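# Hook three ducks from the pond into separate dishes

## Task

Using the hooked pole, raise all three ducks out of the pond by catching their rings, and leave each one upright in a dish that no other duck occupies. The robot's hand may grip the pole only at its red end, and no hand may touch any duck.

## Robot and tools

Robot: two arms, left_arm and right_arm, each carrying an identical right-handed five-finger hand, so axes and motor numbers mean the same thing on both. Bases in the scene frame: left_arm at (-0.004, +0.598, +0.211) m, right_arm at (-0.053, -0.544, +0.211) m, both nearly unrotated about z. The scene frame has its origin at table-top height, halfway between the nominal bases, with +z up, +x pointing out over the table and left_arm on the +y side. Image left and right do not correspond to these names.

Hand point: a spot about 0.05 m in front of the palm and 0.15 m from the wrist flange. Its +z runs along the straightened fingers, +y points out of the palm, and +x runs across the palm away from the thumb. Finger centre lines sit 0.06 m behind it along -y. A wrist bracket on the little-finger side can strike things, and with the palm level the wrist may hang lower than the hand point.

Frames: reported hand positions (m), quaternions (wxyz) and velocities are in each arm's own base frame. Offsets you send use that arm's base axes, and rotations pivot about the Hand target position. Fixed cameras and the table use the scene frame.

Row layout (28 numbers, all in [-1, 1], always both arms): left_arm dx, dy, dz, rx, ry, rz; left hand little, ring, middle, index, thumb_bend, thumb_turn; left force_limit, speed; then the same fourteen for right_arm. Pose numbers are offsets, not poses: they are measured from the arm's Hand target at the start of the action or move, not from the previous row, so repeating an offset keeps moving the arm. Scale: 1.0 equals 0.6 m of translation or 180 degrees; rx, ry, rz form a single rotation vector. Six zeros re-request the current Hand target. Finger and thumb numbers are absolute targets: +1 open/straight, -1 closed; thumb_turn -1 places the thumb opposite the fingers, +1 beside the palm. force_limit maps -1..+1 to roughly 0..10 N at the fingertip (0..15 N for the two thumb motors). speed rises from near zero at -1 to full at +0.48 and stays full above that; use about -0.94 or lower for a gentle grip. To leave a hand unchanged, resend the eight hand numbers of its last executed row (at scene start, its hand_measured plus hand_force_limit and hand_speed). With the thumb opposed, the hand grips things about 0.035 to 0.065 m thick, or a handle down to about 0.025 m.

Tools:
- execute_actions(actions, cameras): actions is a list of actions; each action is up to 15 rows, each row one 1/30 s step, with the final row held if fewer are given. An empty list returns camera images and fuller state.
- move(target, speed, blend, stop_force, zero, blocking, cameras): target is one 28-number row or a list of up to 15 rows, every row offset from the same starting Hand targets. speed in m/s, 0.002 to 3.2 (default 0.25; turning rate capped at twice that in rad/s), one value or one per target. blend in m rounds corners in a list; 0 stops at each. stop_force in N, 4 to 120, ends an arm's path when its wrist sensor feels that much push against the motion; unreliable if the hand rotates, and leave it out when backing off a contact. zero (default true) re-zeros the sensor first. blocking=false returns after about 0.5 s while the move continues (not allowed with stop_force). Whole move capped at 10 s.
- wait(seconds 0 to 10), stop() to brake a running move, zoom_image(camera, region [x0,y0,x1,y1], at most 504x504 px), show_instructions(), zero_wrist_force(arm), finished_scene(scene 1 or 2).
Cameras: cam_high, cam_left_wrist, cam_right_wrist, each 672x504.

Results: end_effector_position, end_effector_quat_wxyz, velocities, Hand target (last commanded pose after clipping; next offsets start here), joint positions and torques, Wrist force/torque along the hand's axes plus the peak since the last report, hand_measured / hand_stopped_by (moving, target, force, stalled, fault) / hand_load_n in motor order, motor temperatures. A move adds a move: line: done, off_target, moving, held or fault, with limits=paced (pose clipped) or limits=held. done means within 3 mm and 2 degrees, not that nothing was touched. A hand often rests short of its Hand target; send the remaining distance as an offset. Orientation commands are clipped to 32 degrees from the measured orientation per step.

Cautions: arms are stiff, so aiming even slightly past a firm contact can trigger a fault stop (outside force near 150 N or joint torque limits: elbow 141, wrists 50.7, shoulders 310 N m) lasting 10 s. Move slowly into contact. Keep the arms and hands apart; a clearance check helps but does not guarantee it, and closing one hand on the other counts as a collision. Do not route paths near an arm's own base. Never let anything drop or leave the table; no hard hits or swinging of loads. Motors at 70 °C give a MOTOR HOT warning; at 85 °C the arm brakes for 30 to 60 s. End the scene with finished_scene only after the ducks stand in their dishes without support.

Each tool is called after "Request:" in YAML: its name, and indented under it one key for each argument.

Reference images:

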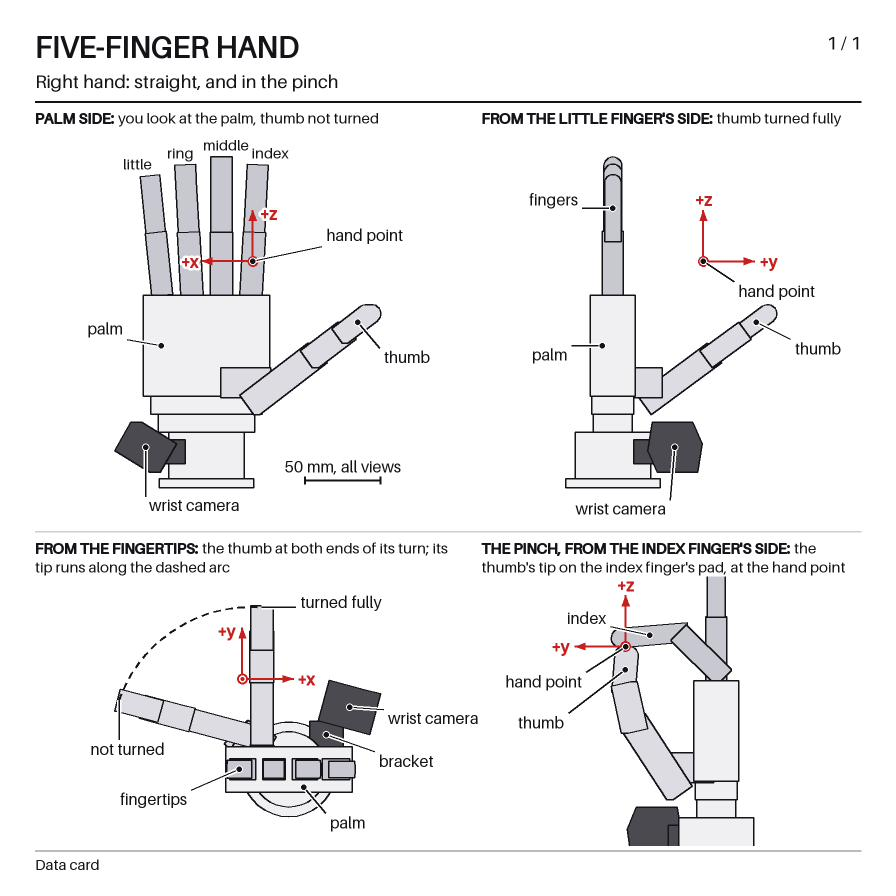

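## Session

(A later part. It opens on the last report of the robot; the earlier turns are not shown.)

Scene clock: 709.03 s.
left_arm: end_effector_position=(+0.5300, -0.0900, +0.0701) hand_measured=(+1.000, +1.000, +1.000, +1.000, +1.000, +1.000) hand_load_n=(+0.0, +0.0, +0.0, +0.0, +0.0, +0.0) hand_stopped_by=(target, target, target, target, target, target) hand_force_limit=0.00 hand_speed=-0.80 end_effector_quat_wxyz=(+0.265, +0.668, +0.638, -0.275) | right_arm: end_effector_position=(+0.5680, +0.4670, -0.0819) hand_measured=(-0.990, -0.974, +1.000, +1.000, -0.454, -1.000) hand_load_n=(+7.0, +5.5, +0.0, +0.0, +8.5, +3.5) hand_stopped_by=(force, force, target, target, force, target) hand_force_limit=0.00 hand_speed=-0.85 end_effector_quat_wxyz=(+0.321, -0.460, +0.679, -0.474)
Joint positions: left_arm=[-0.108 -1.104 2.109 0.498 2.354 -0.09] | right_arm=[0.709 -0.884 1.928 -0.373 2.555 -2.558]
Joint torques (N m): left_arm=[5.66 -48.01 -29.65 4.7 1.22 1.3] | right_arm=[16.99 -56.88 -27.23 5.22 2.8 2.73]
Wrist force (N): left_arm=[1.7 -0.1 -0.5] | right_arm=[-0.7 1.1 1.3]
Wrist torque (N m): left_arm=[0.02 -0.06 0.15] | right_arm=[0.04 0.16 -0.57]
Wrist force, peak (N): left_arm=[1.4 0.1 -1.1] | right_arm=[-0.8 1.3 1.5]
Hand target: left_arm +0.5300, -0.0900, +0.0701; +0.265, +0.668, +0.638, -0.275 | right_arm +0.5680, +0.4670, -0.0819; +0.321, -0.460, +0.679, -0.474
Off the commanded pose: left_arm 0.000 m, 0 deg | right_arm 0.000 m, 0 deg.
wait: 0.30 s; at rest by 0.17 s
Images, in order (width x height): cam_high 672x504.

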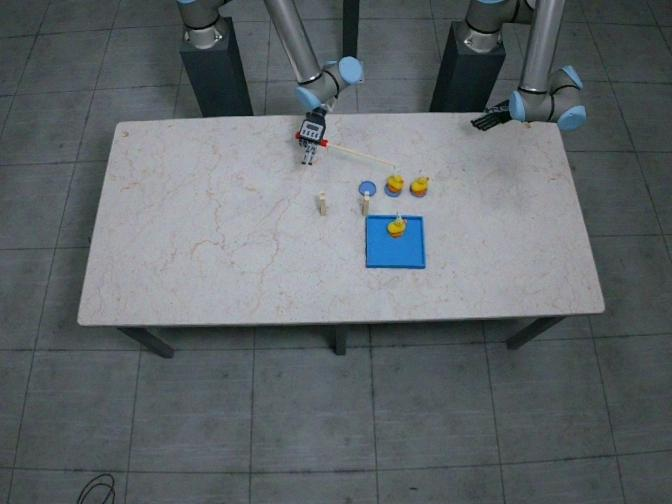

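Request:
move:
  target: [0,0,0,0,0,0,1,1,1,1,1,1,0,-0.8,0.0033,-0.0025,-0.0133,0,0,0,-1,-0.985,1,1,-0.98,-1,0.0,-0.85]
  speed: 0.01

Request:
wait:
  seconds: 3
  cameras: ["cam_high"]

Request:
zoom_image:
  camera: "cam_high"
  region: [379, 170, 409, 200]

Request:
wait:
  seconds: 0.3
  cameras: ["cam_high", "cam_left_wrist"]

Request:
zoom_image:
  camera: "cam_high"
  region: [379, 170, 409, 200]

Request:
zoom_image:
  camera: "cam_left_wrist"
  region: [325, 170, 405, 280]

Scene clock: 719.90 s.
left_arm: end_effector_position=(+0.5300, -0.0900, +0.0701) hand_measured=(+1.000, +1.000, +1.000, +1.000, +1.000, +1.000) hand_load_n=(+0.0, +0.0, +0.0, +0.0, +0.0, +0.0) hand_stopped_by=(target, target, target, target, target, target) hand_force_limit=0.00 hand_speed=-0.80 end_effector_quat_wxyz=(+0.265, +0.668, +0.638, -0.275) | right_arm: end_effector_position=(+0.5699, +0.4655, -0.0897) hand_measured=(-0.990, -0.974, +1.000, +1.000, -0.454, -1.000) hand_load_n=(+7.0, +5.5, +0.0, +0.0, +8.5, +3.5) hand_stopped_by=(force, force, target, target, force, target) hand_force_limit=0.00 hand_speed=-0.85 end_effector_quat_wxyz=(+0.321, -0.460, +0.679, -0.474)
Joint positions: left_arm=[-0.108 -1.104 2.109 0.498 2.354 -0.09] | right_arm=[0.706 -0.873 1.928 -0.388 2.552 -2.562]
Joint torques (N m): left_arm=[4.64 -46.8 -30.24 4.94 1.33 1.43] | right_arm=[-16.38 -57.07 -8.02 -1.48 -0.96 -2.29]
Wrist force (N): left_arm=[1.4 -0.2 -0.8] | right_arm=[-0.6 1.3 1.7]
Wrist torque (N m): left_arm=[0.03 0.00 0.12] | right_arm=[-0.03 0.12 -0.27]
Wrist force, peak (N): left_arm=[2.1 -0.2 -0.6] | right_arm=[-0.7 1.1 2.0]
Hand target: left_arm +0.5300, -0.0900, +0.0701; +0.265, +0.668, +0.638, -0.275 | right_arm +0.5700, +0.4655, -0.0899; +0.321, -0.460, +0.679, -0.474
Off the commanded pose: left_arm 0.000 m, 0 deg | right_arm 0.000 m, 0 deg.
move: done

Scene clock: 722.90 s.
left_arm: end_effector_position=(+0.5300, -0.0900, +0.0701) hand_measured=(+1.000, +1.000, +1.000, +1.000, +1.000, +1.000) hand_load_n=(+0.0, +0.0, +0.0, +0.0, +0.0, +0.0) hand_stopped_by=(target, target, target, target, target, target) hand_force_limit=0.00 hand_speed=-0.80 end_effector_quat_wxyz=(+0.265, +0.668, +0.638, -0.275) | right_arm: end_effector_position=(+0.5700, +0.4655, -0.0899) hand_measured=(-0.990, -0.974, +1.000, +1.000, -0.454, -1.000) hand_load_n=(+7.0, +6.0, +0.0, +0.0, +8.5, +3.5) hand_stopped_by=(force, force, target, target, force, target) hand_force_limit=0.00 hand_speed=-0.85 end_effector_quat_wxyz=(+0.321, -0.460, +0.679, -0.474)
Joint positions: left_arm=[-0.108 -1.104 2.109 0.498 2.354 -0.09] | right_arm=[0.705 -0.873 1.928 -0.388 2.552 -2.562]
Joint torques (N m): left_arm=[4.05 -47.98 -29.67 4.65 1.07 1.39] | right_arm=[-16.95 -56.75 -9.3 -1.25 -1.01 -2.37]
Wrist force (N): left_arm=[1.7 0.0 -0.6] | right_arm=[-0.6 1.4 1.4]
Wrist torque (N m): left_arm=[0.05 -0.04 0.14] | right_arm=[0.03 0.13 -0.22]
Wrist force, peak (N): left_arm=[2.0 0.0 -0.6] | right_arm=[-0.7 1.5 1.6]
Hand target: left_arm +0.5300, -0.0900, +0.0701; +0.265, +0.668, +0.638, -0.275 | right_arm +0.5700, +0.4655, -0.0899; +0.321, -0.460, +0.679, -0.474
Off the commanded pose: left_arm 0.000 m, 0 deg | right_arm 0.000 m, 0 deg.
wait: 3.00 s; at rest by 0.17 s
Images, in order (width x height): cam_high 672x504.

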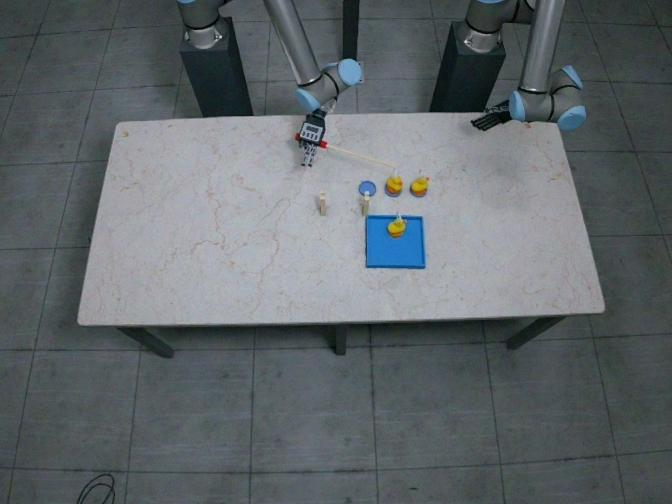

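Scaled by 16.800 from the camera's 672x504 image, which has a finer 960x720 frame.

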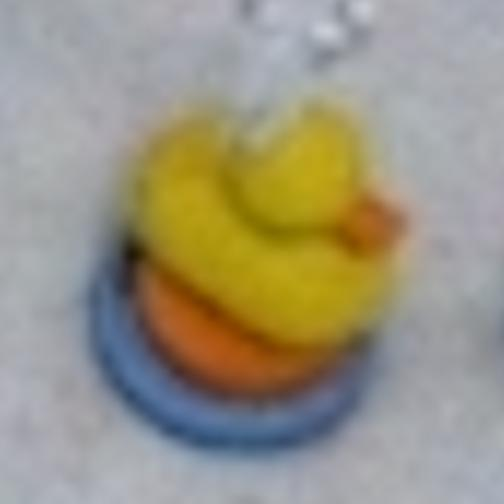

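Scene clock: 723.20 s.
left_arm: end_effector_position=(+0.5300, -0.0900, +0.0701) hand_measured=(+1.000, +1.000, +1.000, +1.000, +1.000, +1.000) hand_load_n=(+0.0, +0.0, +0.0, +0.0, +0.0, +0.0) hand_stopped_by=(target, target, target, target, target, target) hand_force_limit=0.00 hand_speed=-0.80 end_effector_quat_wxyz=(+0.265, +0.668, +0.638, -0.275) | right_arm: end_effector_position=(+0.5700, +0.4655, -0.0899) hand_measured=(-0.990, -0.974, +1.000, +1.000, -0.454, -1.000) hand_load_n=(+7.0, +5.5, +0.0, +0.0, +8.5, +3.5) hand_stopped_by=(force, force, target, target, force, target) hand_force_limit=0.00 hand_speed=-0.85 end_effector_quat_wxyz=(+0.321, -0.460, +0.679, -0.474)
Joint positions: left_arm=[-0.108 -1.104 2.109 0.498 2.354 -0.09] | right_arm=[0.705 -0.873 1.928 -0.388 2.552 -2.562]
Joint torques (N m): left_arm=[4.69 -50.32 -29.59 4.61 1.46 1.4] | right_arm=[-16.75 -57.6 -8.34 -1.33 -0.96 -2.28]
Wrist force (N): left_arm=[1.3 -0.2 -0.7] | right_arm=[-0.5 0.9 1.7]
Wrist torque (N m): left_arm=[0.03 0.02 0.12] | right_arm=[-0.03 0.11 -0.23]
Wrist force, peak (N): left_arm=[1.8 -0.2 -0.4] | right_arm=[-0.8 1.1 1.6]
Hand target: left_arm +0.5300, -0.0900, +0.0701; +0.265, +0.668, +0.638, -0.275 | right_arm +0.5700, +0.4655, -0.0899; +0.321, -0.460, +0.679, -0.474
Off the commanded pose: left_arm 0.000 m, 0 deg | right_arm 0.000 m, 0 deg.
wait: 0.30 s; at rest by 0.17 s
Images, in order (width x height): cam_high 672x504, cam_left_wrist 672x504.

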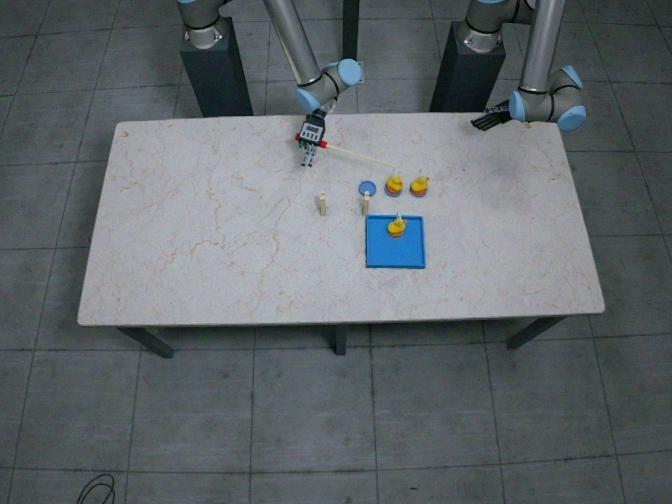

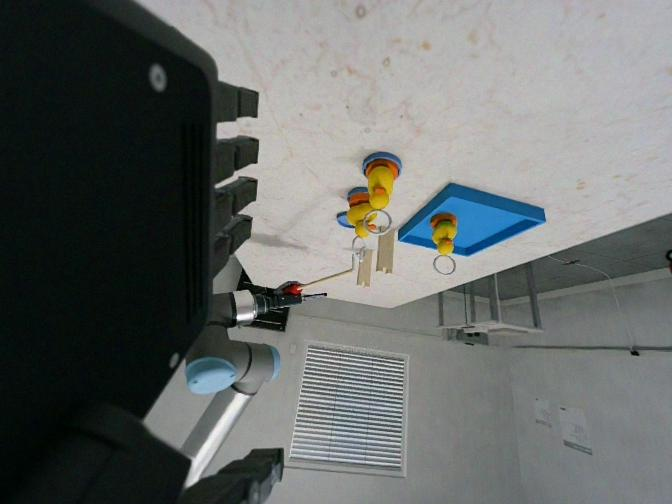

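Scaled by 16.800 from the camera's 672x504 image, which has a finer 960x720 frame.

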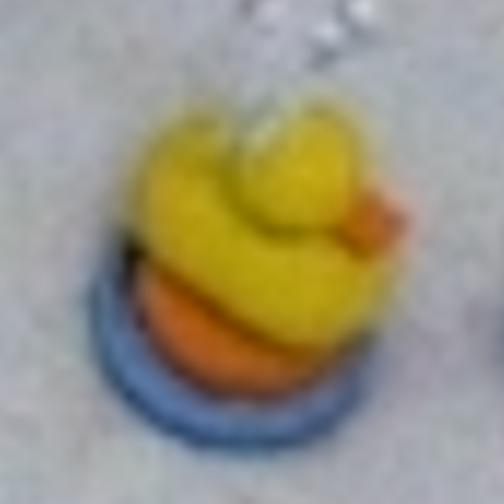

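Scaled by 4.582 from the camera's 672x504 image, which has a finer 960x720 frame.

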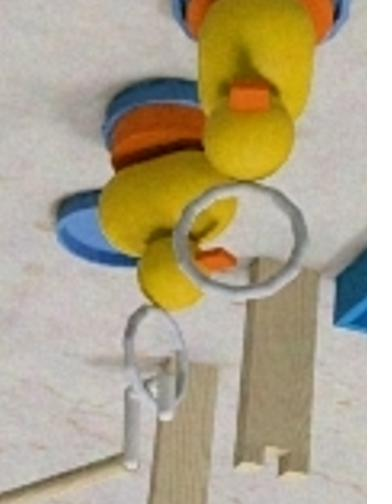

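Request:
move:
  target:
    - [0,0,0,0,0,0,1,1,1,1,1,1,0,-0.8,0,0,0.01,0,0,0,-1,-0.985,1,1,-0.98,-1,0.0,-0.85]
    - [0,0,0,0,0,0,1,1,1,1,1,1,0,-0.8,0.0075,-0.0025,0.01,0,0,0,-1,-0.985,1,1,-0.98,-1,0.0,-0.85]
    - [0,0,0,0,0,0,1,1,1,1,1,1,0,-0.8,0.0075,-0.0025,-0.0017,0,0,0,-1,-0.985,1,1,-0.98,-1,0.0,-0.85]
  speed: 0.012

Request:
wait:
  seconds: 1
  cameras: ["cam_high"]

Request:
zoom_image:
  camera: "cam_high"
  region: [379, 170, 409, 200]

Request:
wait:
  seconds: 0.3
  cameras: ["cam_high", "cam_left_wrist"]

Request:
zoom_image:
  camera: "cam_high"
  region: [379, 170, 409, 200]

Request:
zoom_image:
  camera: "cam_left_wrist"
  region: [325, 170, 405, 280]

Scene clock: 739.37 s.
left_arm: end_effector_position=(+0.5300, -0.0900, +0.0701) hand_measured=(+1.000, +1.000, +1.000, +1.000, +1.000, +1.000) hand_load_n=(+0.0, +0.0, +0.0, +0.0, +0.0, +0.0) hand_stopped_by=(target, target, target, target, target, target) hand_force_limit=0.00 hand_speed=-0.80 end_effector_quat_wxyz=(+0.265, +0.668, +0.638, -0.275) | right_arm: end_effector_position=(+0.5744, +0.4640, -0.0907) hand_measured=(-0.990, -0.974, +1.000, +1.000, -0.454, -1.000) hand_load_n=(+7.5, +5.5, +0.0, +0.0, +8.5, +3.0) hand_stopped_by=(force, force, target, target, force, target) hand_force_limit=0.00 hand_speed=-0.85 end_effector_quat_wxyz=(+0.321, -0.460, +0.679, -0.474)
Joint positions: left_arm=[-0.108 -1.104 2.109 0.498 2.354 -0.09] | right_arm=[0.699 -0.872 1.927 -0.394 2.546 -2.57]
Joint torques (N m): left_arm=[5 -47.55 -30.03 4.67 1.21 1.16] | right_arm=[-16.74 -58.43 -27.25 -1.7 -1.11 -2.19]
Wrist force (N): left_arm=[1.8 -0.2 -0.4] | right_arm=[-1.0 1.2 1.4]
Wrist torque (N m): left_arm=[0.01 -0.07 0.14] | right_arm=[0.04 0.20 -0.32]
Wrist force, peak (N): left_arm=[2.0 -0.2 -0.5] | right_arm=[-0.6 1.5 1.7]
Hand target: left_arm +0.5300, -0.0900, +0.0701; +0.265, +0.668, +0.638, -0.275 | right_arm +0.5745, +0.4640, -0.0909; +0.321, -0.460, +0.679, -0.474
Off the commanded pose: left_arm 0.000 m, 0 deg | right_arm 0.000 m, 0 deg.
move: done

Scene clock: 740.37 s.
left_arm: end_effector_position=(+0.5300, -0.0900, +0.0701) hand_measured=(+1.000, +1.000, +1.000, +1.000, +1.000, +1.000) hand_load_n=(+0.0, +0.0, +0.0, +0.0, +0.0, +0.0) hand_stopped_by=(target, target, target, target, target, target) hand_force_limit=0.00 hand_speed=-0.80 end_effector_quat_wxyz=(+0.265, +0.668, +0.638, -0.275) | right_arm: end_effector_position=(+0.5745, +0.4640, -0.0909) hand_measured=(-0.990, -0.974, +1.000, +1.000, -0.454, -1.000) hand_load_n=(+7.0, +5.5, +0.0, +0.0, +8.5, +3.0) hand_stopped_by=(force, force, target, target, force, target) hand_force_limit=0.00 hand_speed=-0.85 end_effector_quat_wxyz=(+0.321, -0.460, +0.679, -0.474)
Joint positions: left_arm=[-0.108 -1.104 2.109 0.498 2.354 -0.09] | right_arm=[0.699 -0.871 1.927 -0.394 2.546 -2.57]
Joint torques (N m): left_arm=[3.62 -46.8 -30.15 4.83 1.51 1.49] | right_arm=[-15.77 -57.55 -26.55 -1.41 -0.95 -2.22]
Wrist force (N): left_arm=[1.5 -0.1 -0.4] | right_arm=[-0.2 1.1 1.3]
Wrist torque (N m): left_arm=[0.01 -0.04 0.13] | right_arm=[0.06 0.10 -0.27]
Wrist force, peak (N): left_arm=[1.7 0.1 -0.9] | right_arm=[-0.7 1.3 1.6]
Hand target: left_arm +0.5300, -0.0900, +0.0701; +0.265, +0.668, +0.638, -0.275 | right_arm +0.5745, +0.4640, -0.0909; +0.321, -0.460, +0.679, -0.474
Off the commanded pose: left_arm 0.000 m, 0 deg | right_arm 0.000 m, 0 deg.
wait: 1.00 s; at rest by 0.17 s
Images, in order (width x height): cam_high 672x504.

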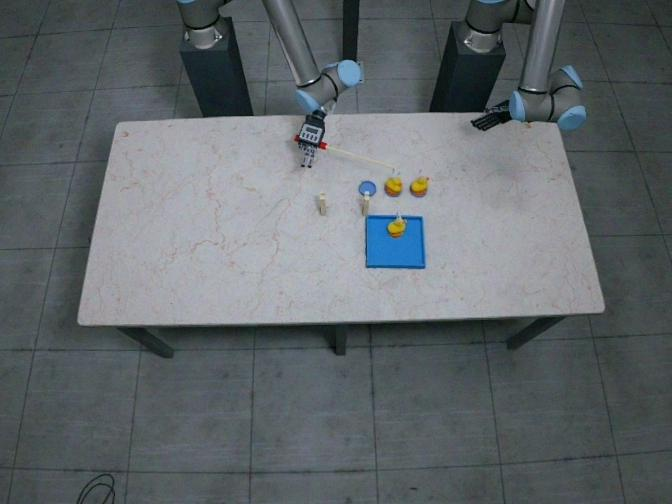

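Scaled by 16.800 from the camera's 672x504 image, which has a finer 960x720 frame.

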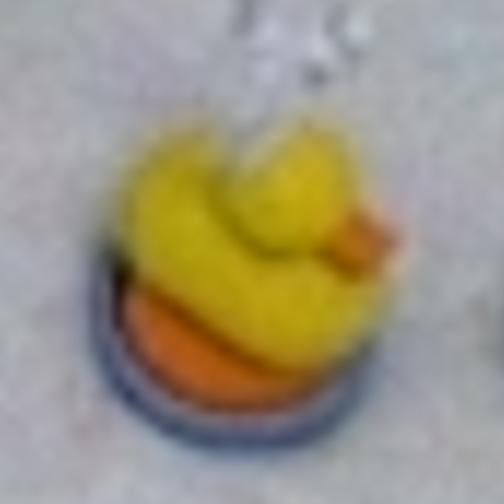

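Scene clock: 740.67 s.
left_arm: end_effector_position=(+0.5300, -0.0900, +0.0701) hand_measured=(+1.000, +1.000, +1.000, +1.000, +1.000, +1.000) hand_load_n=(+0.0, +0.0, +0.0, +0.0, +0.0, +0.0) hand_stopped_by=(target, target, target, target, target, target) hand_force_limit=0.00 hand_speed=-0.80 end_effector_quat_wxyz=(+0.265, +0.668, +0.638, -0.275) | right_arm: end_effector_position=(+0.5745, +0.4640, -0.0909) hand_measured=(-0.990, -0.974, +1.000, +1.000, -0.454, -1.000) hand_load_n=(+7.0, +5.5, +0.0, +0.0, +8.5, +3.5) hand_stopped_by=(force, force, target, target, force, target) hand_force_limit=0.00 hand_speed=-0.85 end_effector_quat_wxyz=(+0.321, -0.460, +0.679, -0.474)
Joint positions: left_arm=[-0.108 -1.104 2.109 0.498 2.354 -0.09] | right_arm=[0.699 -0.871 1.927 -0.394 2.546 -2.57]
Joint torques (N m): left_arm=[4.53 -46.64 -29.85 4.6 1.2 1.38] | right_arm=[-17.15 -56.5 -26.86 -1.17 -1.2 -2.07]
Wrist force (N): left_arm=[1.6 0.0 -0.9] | right_arm=[-0.5 0.9 1.5]
Wrist torque (N m): left_arm=[0.06 -0.05 0.15] | right_arm=[0.03 0.13 -0.30]
Wrist force, peak (N): left_arm=[1.7 0.1 -0.9] | right_arm=[-0.6 1.0 1.9]
Hand target: left_arm +0.5300, -0.0900, +0.0701; +0.265, +0.668, +0.638, -0.275 | right_arm +0.5745, +0.4640, -0.0909; +0.321, -0.460, +0.679, -0.474
Off the commanded pose: left_arm 0.000 m, 0 deg | right_arm 0.000 m, 0 deg.
wait: 0.30 s; at rest by 0.17 s
Images, in order (width x height): cam_high 672x504, cam_left_wrist 672x504.

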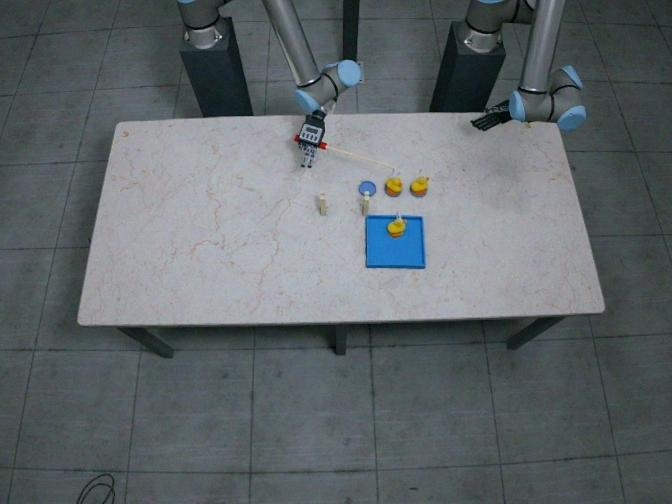

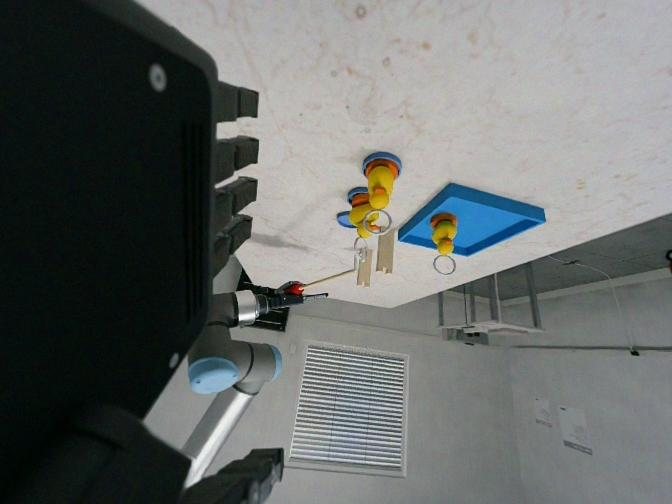

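Scaled by 16.800 from the camera's 672x504 image, which has a finer 960x720 frame.

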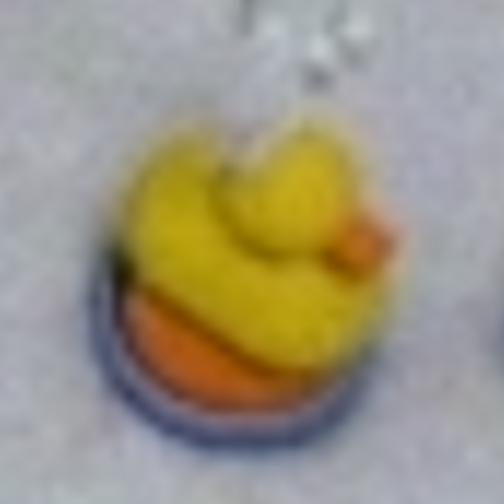

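Scaled by 4.582 from the camera's 672x504 image, which has a finer 960x720 frame.

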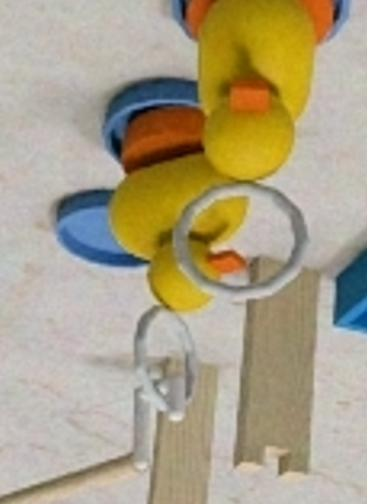

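Request:
move:
  target: [0,0,0,0,0,0,1,1,1,1,1,1,0,-0.8,0,0,-0.01,0,0,0,-1,-0.985,1,1,-0.98,-1,0.0,-0.85]
  speed: 0.012
  cameras: ["cam_high"]

Request:
zoom_image:
  camera: "cam_high"
  region: [379, 170, 409, 200]

Request:
move:
  target: [0,0,0,0,0,0,1,1,1,1,1,1,0,-0.8,0,0,-0.035,0,0,0,-1,-0.985,1,1,-0.98,-1,0.0,-0.85]
  speed: 0.015
  cameras: ["cam_high", "cam_left_wrist"]

Request:
zoom_image:
  camera: "cam_high"
  region: [379, 160, 409, 200]

Request:
zoom_image:
  camera: "cam_left_wrist"
  region: [325, 170, 405, 280]

Scene clock: 751.07 s.
left_arm: end_effector_position=(+0.5300, -0.0900, +0.0701) hand_measured=(+1.000, +1.000, +1.000, +1.000, +1.000, +1.000) hand_load_n=(+0.0, +0.0, +0.0, +0.0, -0.5, +0.0) hand_stopped_by=(target, target, target, target, target, target) hand_force_limit=0.00 hand_speed=-0.80 end_effector_quat_wxyz=(+0.265, +0.668, +0.638, -0.275) | right_arm: end_effector_position=(+0.5745, +0.4640, -0.0967) hand_measured=(-0.990, -0.974, +1.000, +1.000, -0.454, -1.000) hand_load_n=(+7.5, +5.5, +0.0, +0.0, +8.5, +3.5) hand_stopped_by=(force, force, target, target, force, target) hand_force_limit=0.00 hand_speed=-0.85 end_effector_quat_wxyz=(+0.321, -0.460, +0.679, -0.474)
Joint positions: left_arm=[-0.108 -1.104 2.109 0.498 2.354 -0.09] | right_arm=[0.699 -0.862 1.926 -0.402 2.546 -2.57]
Joint torques (N m): left_arm=[3.28 -48.09 -29.93 4.83 0.94 1.55] | right_arm=[-16.44 -54.62 -26.81 -2.42 -0.68 -0.89]
Wrist force (N): left_arm=[1.5 -0.1 -0.8] | right_arm=[-0.6 0.6 1.1]
Wrist torque (N m): left_arm=[0.04 -0.02 0.13] | right_arm=[0.02 0.05 -0.15]
Wrist force, peak (N): left_arm=[2.0 0.0 -0.7] | right_arm=[-0.7 1.4 1.7]
Hand target: left_arm +0.5300, -0.0900, +0.0701; +0.265, +0.668, +0.638, -0.275 | right_arm +0.5745, +0.4640, -0.0969; +0.321, -0.460, +0.679, -0.474
Off the commanded pose: left_arm 0.000 m, 0 deg | right_arm 0.000 m, 0 deg.
move: done
Images, in order (width x height): cam_high 672x504.

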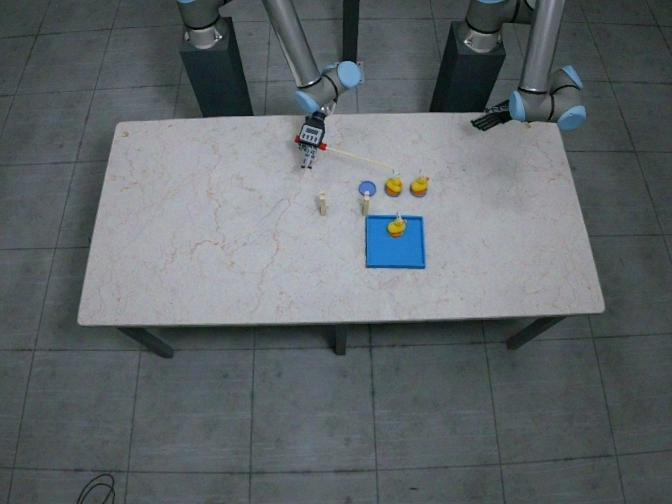

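Scaled by 16.800 from the camera's 672x504 image, which has a finer 960x720 frame.

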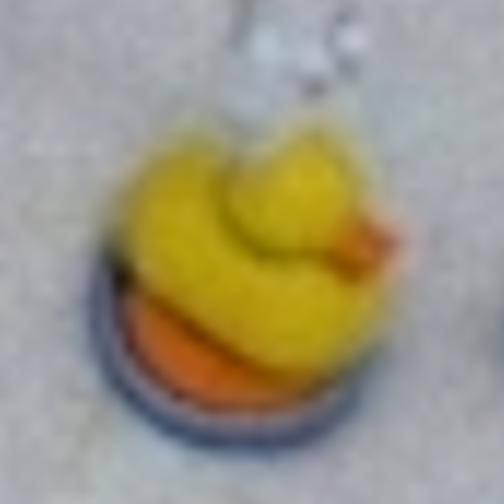

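Scene clock: 752.80 s.
left_arm: end_effector_position=(+0.5300, -0.0900, +0.0701) hand_measured=(+1.000, +1.000, +1.000, +1.000, +1.000, +1.000) hand_load_n=(+0.0, +0.0, +0.0, +0.0, +0.0, +0.0) hand_stopped_by=(target, target, target, target, target, target) hand_force_limit=0.00 hand_speed=-0.80 end_effector_quat_wxyz=(+0.265, +0.668, +0.638, -0.275) | right_arm: end_effector_position=(+0.5745, +0.4640, -0.1177) hand_measured=(-0.990, -0.974, +1.000, +1.000, -0.454, -1.000) hand_load_n=(+7.5, +5.5, +0.0, +0.0, +8.5, +3.5) hand_stopped_by=(force, force, target, target, force, target) hand_force_limit=0.00 hand_speed=-0.85 end_effector_quat_wxyz=(+0.321, -0.459, +0.679, -0.474)
Joint positions: left_arm=[-0.108 -1.104 2.109 0.498 2.354 -0.09] | right_arm=[0.699 -0.83 1.923 -0.432 2.546 -2.569]
Joint torques (N m): left_arm=[3.32 -48.79 -30.68 4.69 0.94 1.16] | right_arm=[-16.1 -61.29 -25.76 -0.89 0.2 1.17]
Wrist force (N): left_arm=[1.5 0.0 -0.6] | right_arm=[-0.5 0.4 1.0]
Wrist torque (N m): left_arm=[0.05 -0.03 0.14] | right_arm=[0.02 0.06 -0.11]
Wrist force, peak (N): left_arm=[1.9 -0.3 -0.7] | right_arm=[-0.7 0.6 1.6]
Hand target: left_arm +0.5300, -0.0900, +0.0701; +0.265, +0.668, +0.638, -0.275 | right_arm +0.5745, +0.4640, -0.1179; +0.321, -0.460, +0.679, -0.474
Off the commanded pose: left_arm 0.000 m, 0 deg | right_arm 0.000 m, 0 deg.
move: done
Images, in order (width x height): cam_high 672x504, cam_left_wrist 672x504.

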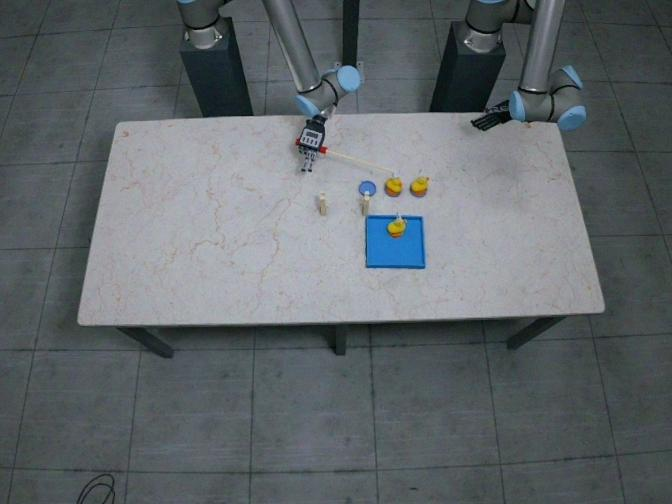

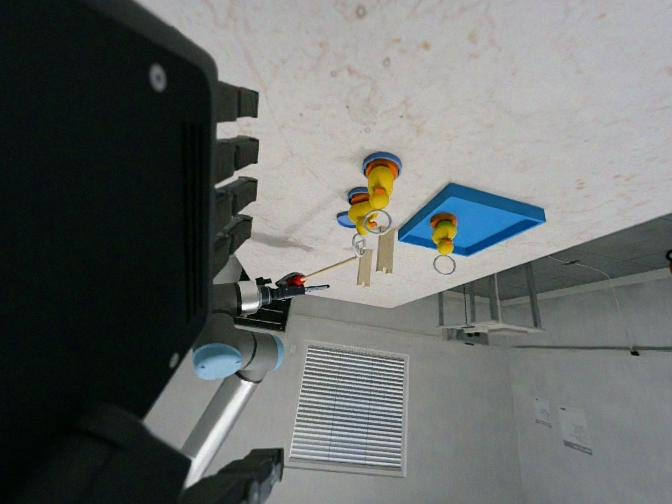

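Scaled by 12.600 from the camera's 672x504 image, which has a finer 960x720 frame.

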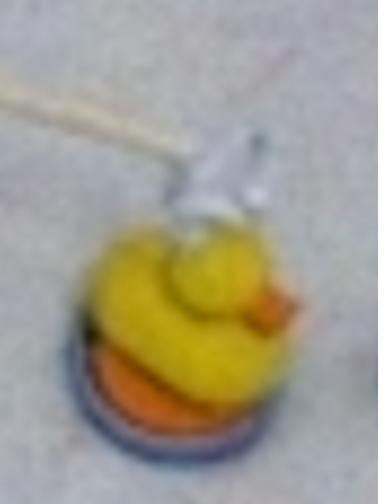

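Scaled by 4.582 from the camera's 672x504 image, which has a finer 960x720 frame.

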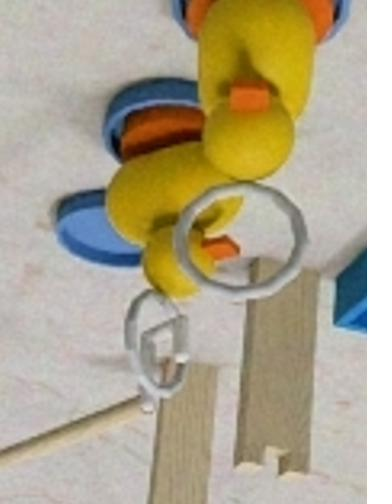

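Request:
move:
  target: [0,0,0,0,0,0,1,1,1,1,1,1,0,-0.8,-0.0358,-0.0933,0,0,0,0,-1,-0.985,1,1,-0.98,-1,0.0,-0.85]
  speed: 0.03
  cameras: ["cam_high", "cam_left_wrist"]

Request:
zoom_image:
  camera: "cam_high"
  region: [379, 160, 409, 200]

Request:
zoom_image:
  camera: "cam_left_wrist"
  region: [325, 170, 405, 280]

Scene clock: 763.90 s.
left_arm: end_effector_position=(+0.5300, -0.0900, +0.0701) hand_measured=(+1.000, +1.000, +1.000, +1.000, +1.000, +1.000) hand_load_n=(+0.0, +0.0, +0.0, +0.0, +0.0, +0.0) hand_stopped_by=(target, target, target, target, target, target) hand_force_limit=0.00 hand_speed=-0.80 end_effector_quat_wxyz=(+0.265, +0.668, +0.638, -0.275) | right_arm: end_effector_position=(+0.5530, +0.4082, -0.1179) hand_measured=(-0.990, -0.974, +1.000, +1.000, -0.454, -1.000) hand_load_n=(+7.5, +5.5, +0.0, +0.0, +8.0, +3.5) hand_stopped_by=(force, force, target, target, force, target) hand_force_limit=0.00 hand_speed=-0.85 end_effector_quat_wxyz=(+0.321, -0.459, +0.679, -0.474)
Joint positions: left_arm=[-0.108 -1.104 2.109 0.498 2.354 -0.09] | right_arm=[0.646 -0.884 2.055 -0.553 2.504 -2.624]
Joint torques (N m): left_arm=[5.18 -48.09 -30.29 4.65 0.71 1.07] | right_arm=[-16.11 -71.11 -4.35 -1.23 -1.23 -1.82]
Wrist force (N): left_arm=[1.4 -0.2 -0.8] | right_arm=[-0.5 0.6 1.2]
Wrist torque (N m): left_arm=[0.03 0.01 0.12] | right_arm=[0.01 0.07 -0.09]
Wrist force, peak (N): left_arm=[1.9 -0.1 -0.7] | right_arm=[-1.1 0.9 1.2]
Hand target: left_arm +0.5300, -0.0900, +0.0701; +0.265, +0.668, +0.638, -0.275 | right_arm +0.5530, +0.4080, -0.1179; +0.321, -0.460, +0.679, -0.474
Off the commanded pose: left_arm 0.000 m, 0 deg | right_arm 0.000 m, 0 deg.
move: done
Images, in order (width x height): cam_high 672x504, cam_left_wrist 672x504.

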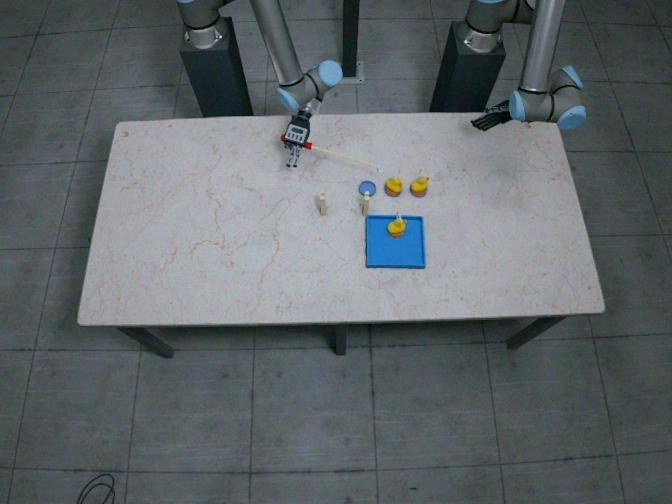

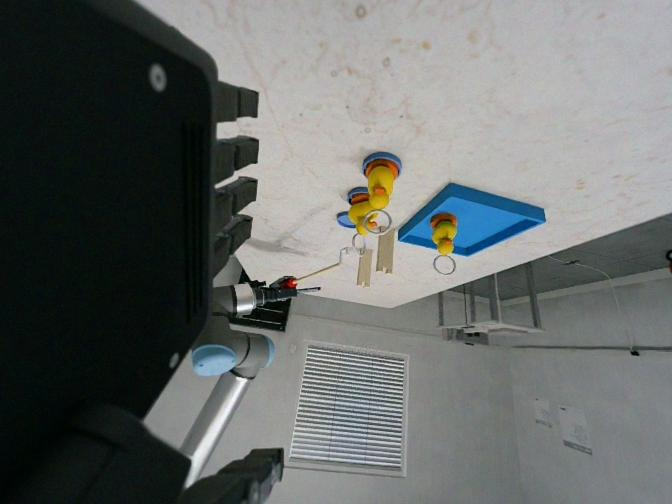

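Scaled by 12.600 from the camera's 672x504 image, which has a finer 960x720 frame.

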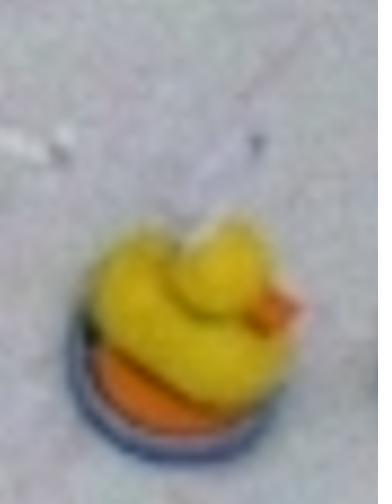

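Scaled by 4.582 from the camera's 672x504 image, which has a finer 960x720 frame.

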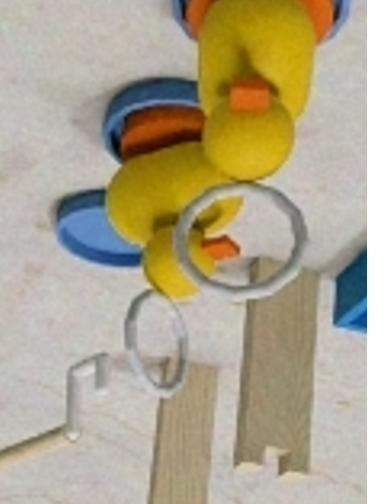

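Request:
move:
  target:
    - [0,0,0,0,0,0,1,1,1,1,1,1,0,-0.8,0,0,0.2298,0,0,0,-1,-0.985,1,1,-0.98,-1,0.0,-0.85]
    - [0,0,0,0,0,0,1,1,1,1,1,1,0,-0.8,0.5217,-0.06,0.2298,0,0,0.111,-1,-0.985,1,1,-0.98,-1,0.0,-0.85]
  speed: [0.1,0.12]
  blend: [0.02,0]

Request:
move:
  target: [0,0,0,0,0,0,1,1,1,1,1,1,0,-0.8,0,0,-0.2033,0,0,0,-1,-0.985,1,1,-0.98,-1,0.0,-0.85]
  speed: 0.1
  cameras: ["cam_high", "cam_left_wrist"]

Request:
zoom_image:
  camera: "cam_left_wrist"
  region: [410, 235, 470, 295]

Request:
zoom_image:
  camera: "cam_high"
  region: [374, 198, 414, 238]

Scene clock: 798.37 s.
left_arm: end_effector_position=(+0.5300, -0.0900, +0.0701) hand_measured=(+1.000, +1.000, +1.000, +1.000, +1.000, +1.000) hand_load_n=(+0.0, +0.0, +0.0, +0.0, +0.0, +0.0) hand_stopped_by=(target, target, target, target, target, target) hand_force_limit=0.00 hand_speed=-0.80 end_effector_quat_wxyz=(+0.265, +0.668, +0.638, -0.275) | right_arm: end_effector_position=(+0.8657, +0.3720, +0.0200) hand_measured=(-0.990, -0.974, +1.000, +1.000, -0.454, -1.000) hand_load_n=(+7.5, +6.0, +0.0, +0.0, +8.5, +3.5) hand_stopped_by=(force, force, target, target, force, target) hand_force_limit=0.00 hand_speed=-0.85 end_effector_quat_wxyz=(-0.398, +0.570, -0.589, +0.411)
Joint positions: left_arm=[-0.108 -1.104 2.109 0.498 2.354 -0.09] | right_arm=[0.26 -0.974 1.766 -0.427 1.845 -3.039]
Joint torques (N m): left_arm=[3.47 -48.76 -30.02 4.72 0.86 1.09] | right_arm=[-16.65 -60.17 -36.45 3.44 -2.42 -2.58]
Wrist force (N): left_arm=[1.5 -0.3 -0.7] | right_arm=[-0.6 0.0 1.7]
Wrist torque (N m): left_arm=[0.01 -0.02 0.13] | right_arm=[-0.08 0.01 -0.05]
Wrist force, peak (N): left_arm=[2.1 -0.2 -0.6] | right_arm=[-0.4 0.0 2.1]
Hand target: left_arm +0.5300, -0.0900, +0.0701; +0.265, +0.668, +0.638, -0.275 | right_arm +0.8660, +0.3720, +0.0199; -0.398, +0.570, -0.589, +0.411
Off the commanded pose: left_arm 0.000 m, 0 deg | right_arm 0.000 m, 0 deg.
move: done

Scene clock: 800.17 s.
left_arm: end_effector_position=(+0.5300, -0.0900, +0.0701) hand_measured=(+1.000, +1.000, +1.000, +1.000, +1.000, +1.000) hand_load_n=(+0.0, +0.0, +0.0, +0.0, -0.5, +0.0) hand_stopped_by=(target, target, target, target, target, target) hand_force_limit=0.00 hand_speed=-0.80 end_effector_quat_wxyz=(+0.265, +0.668, +0.638, -0.275) | right_arm: end_effector_position=(+0.8660, +0.3720, -0.1018) hand_measured=(-0.990, -0.974, +1.000, +1.000, -0.454, -1.000) hand_load_n=(+7.5, +6.0, +0.0, +0.0, +8.0, +3.5) hand_stopped_by=(force, force, target, target, force, target) hand_force_limit=0.00 hand_speed=-0.85 end_effector_quat_wxyz=(-0.398, +0.570, -0.589, +0.411)
Joint positions: left_arm=[-0.108 -1.104 2.109 0.498 2.354 -0.09] | right_arm=[0.259 -0.817 1.779 -0.596 1.844 -3.039]
Joint torques (N m): left_arm=[4.2 -50.49 -29.37 4.58 0.8 1.02] | right_arm=[-2.26 -66.19 -32.19 -3.85 0.41 -1.47]
Wrist force (N): left_arm=[1.6 0.0 -0.6] | right_arm=[-0.4 0.0 1.4]
Wrist torque (N m): left_arm=[0.04 -0.04 0.15] | right_arm=[-0.05 -0.01 -0.07]
Wrist force, peak (N): left_arm=[2.0 0.0 -0.5] | right_arm=[-0.2 0.4 2.0]
Hand target: left_arm +0.5300, -0.0900, +0.0701; +0.265, +0.668, +0.638, -0.275 | right_arm +0.8660, +0.3720, -0.1020; -0.398, +0.570, -0.589, +0.411
Off the commanded pose: left_arm 0.000 m, 0 deg | right_arm 0.000 m, 0 deg.
move: done
Images, in order (width x height): cam_high 672x504, cam_left_wrist 672x504.

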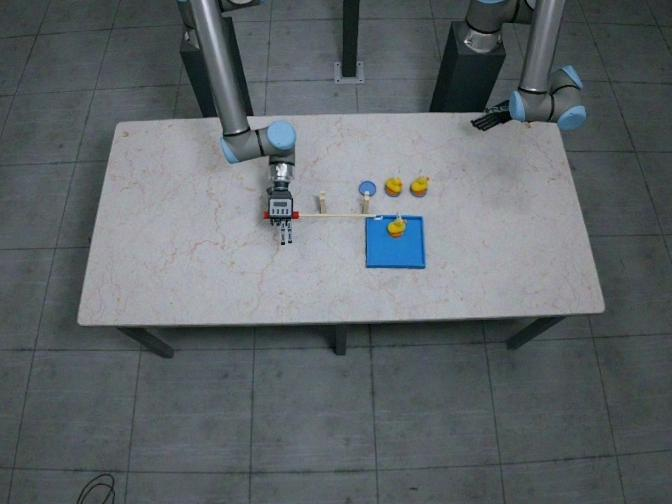

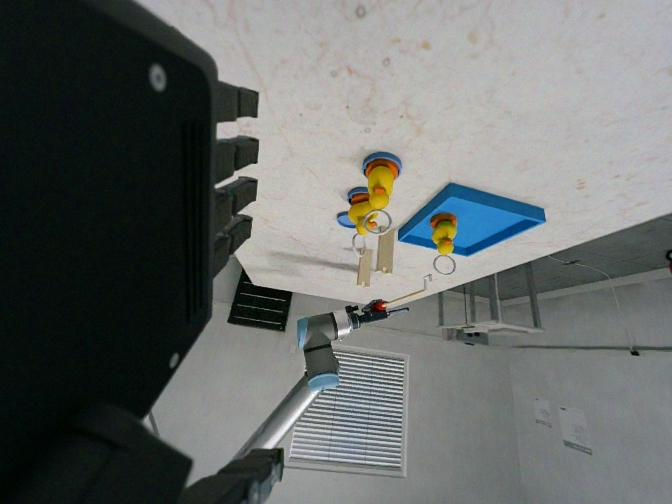

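Scaled by 8.400 from the camera's 672x504 image, which has a finer 960x720 frame.

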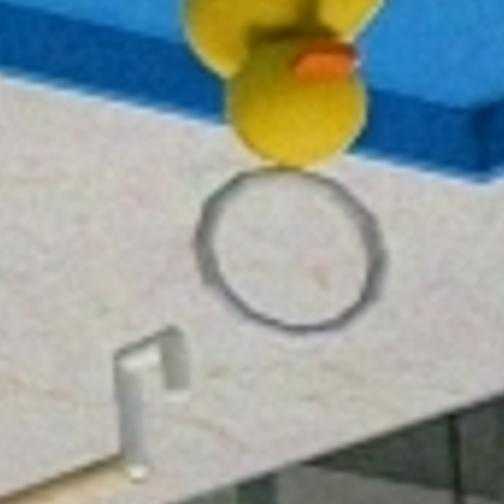

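Scaled by 12.600 from the camera's 672x504 image, which has a finer 960x720 frame.

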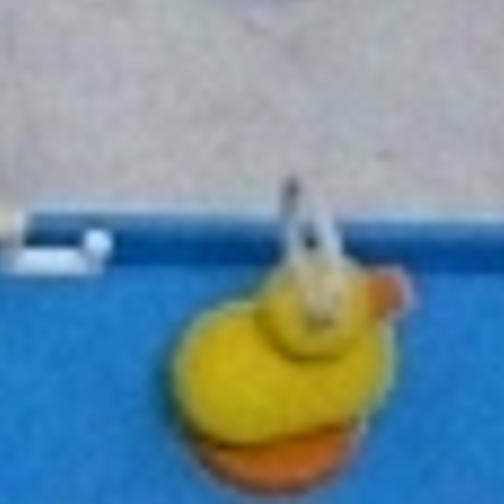

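Request:
move:
  target: [0,0,0,0,0,0,1,1,1,1,1,1,0,-0.8,-0.01,0.04,-0.0195,0,0,0,-1,-0.985,1,1,-0.98,-1,0.0,-0.85]
  speed: 0.04
  cameras: ["cam_high", "cam_left_wrist"]

Request:
zoom_image:
  camera: "cam_left_wrist"
  region: [410, 235, 470, 295]

Request:
zoom_image:
  camera: "cam_high"
  region: [374, 198, 414, 238]

Scene clock: 815.00 s.
left_arm: end_effector_position=(+0.5300, -0.0900, +0.0701) hand_measured=(+1.000, +1.000, +1.000, +1.000, +1.000, +1.000) hand_load_n=(+0.0, +0.0, +0.0, +0.0, +0.0, +0.0) hand_stopped_by=(target, target, target, target, target, target) hand_force_limit=0.00 hand_speed=-0.80 end_effector_quat_wxyz=(+0.265, +0.668, +0.638, -0.275) | right_arm: end_effector_position=(+0.8600, +0.3957, -0.1136) hand_measured=(-0.990, -0.974, +1.000, +1.000, -0.454, -1.000) hand_load_n=(+7.5, +5.5, +0.0, -0.5, +8.0, +3.5) hand_stopped_by=(force, force, target, target, force, target) hand_force_limit=0.00 hand_speed=-0.85 end_effector_quat_wxyz=(-0.398, +0.570, -0.589, +0.411)
Joint positions: left_arm=[-0.108 -1.104 2.109 0.498 2.354 -0.09] | right_arm=[0.294 -0.794 1.763 -0.599 1.877 -3.026]
Joint torques (N m): left_arm=[3.56 -45.83 -29.86 4.7 1.05 1.09] | right_arm=[22.73 -66.28 -30.84 -3.12 2.04 2.38]
Wrist force (N): left_arm=[1.4 -0.3 -0.7] | right_arm=[-0.3 0.3 1.3]
Wrist torque (N m): left_arm=[0.00 -0.02 0.12] | right_arm=[0.01 -0.02 -0.33]
Wrist force, peak (N): left_arm=[1.9 -0.3 -0.5] | right_arm=[-0.5 -0.2 1.8]
Hand target: left_arm +0.5300, -0.0900, +0.0701; +0.265, +0.668, +0.638, -0.275 | right_arm +0.8600, +0.3960, -0.1137; -0.398, +0.570, -0.589, +0.411
Off the commanded pose: left_arm 0.000 m, 0 deg | right_arm 0.000 m, 0 deg.
move: done
Images, in order (width x height): cam_high 672x504, cam_left_wrist 672x504.

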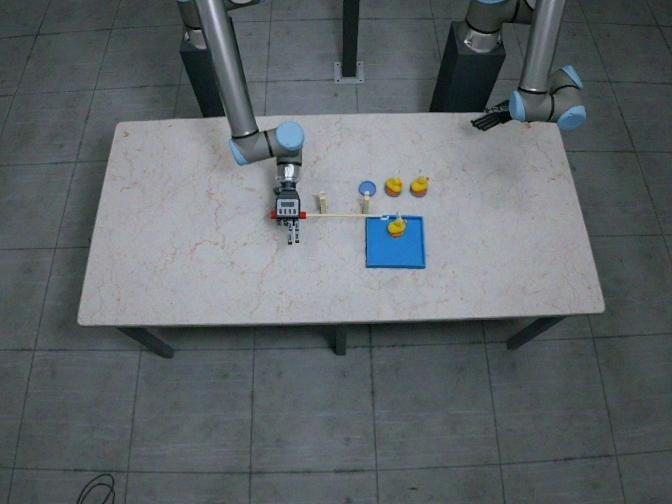

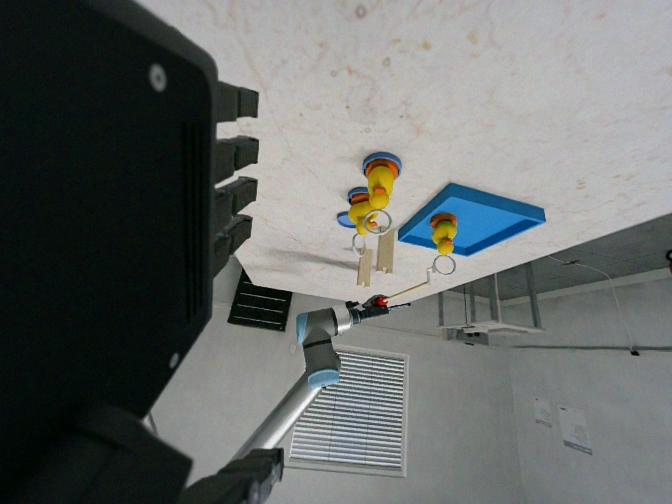

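Scaled by 8.400 from the camera's 672x504 image, which has a finer 960x720 frame.

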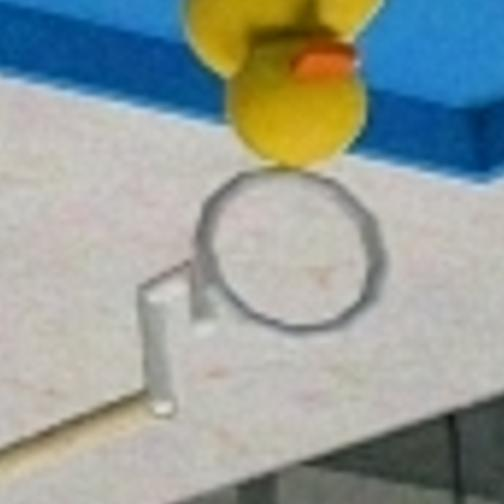

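Scaled by 12.600 from the camera's 672x504 image, which has a finer 960x720 frame.

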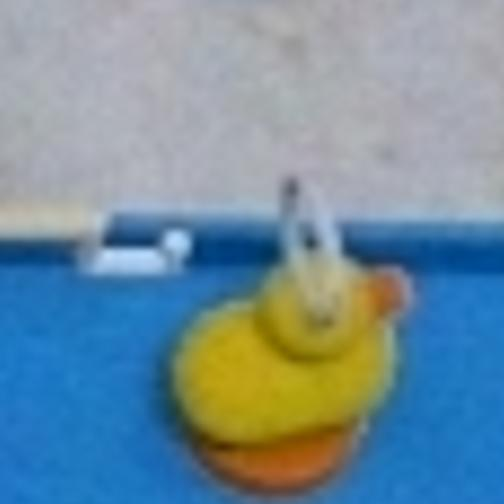

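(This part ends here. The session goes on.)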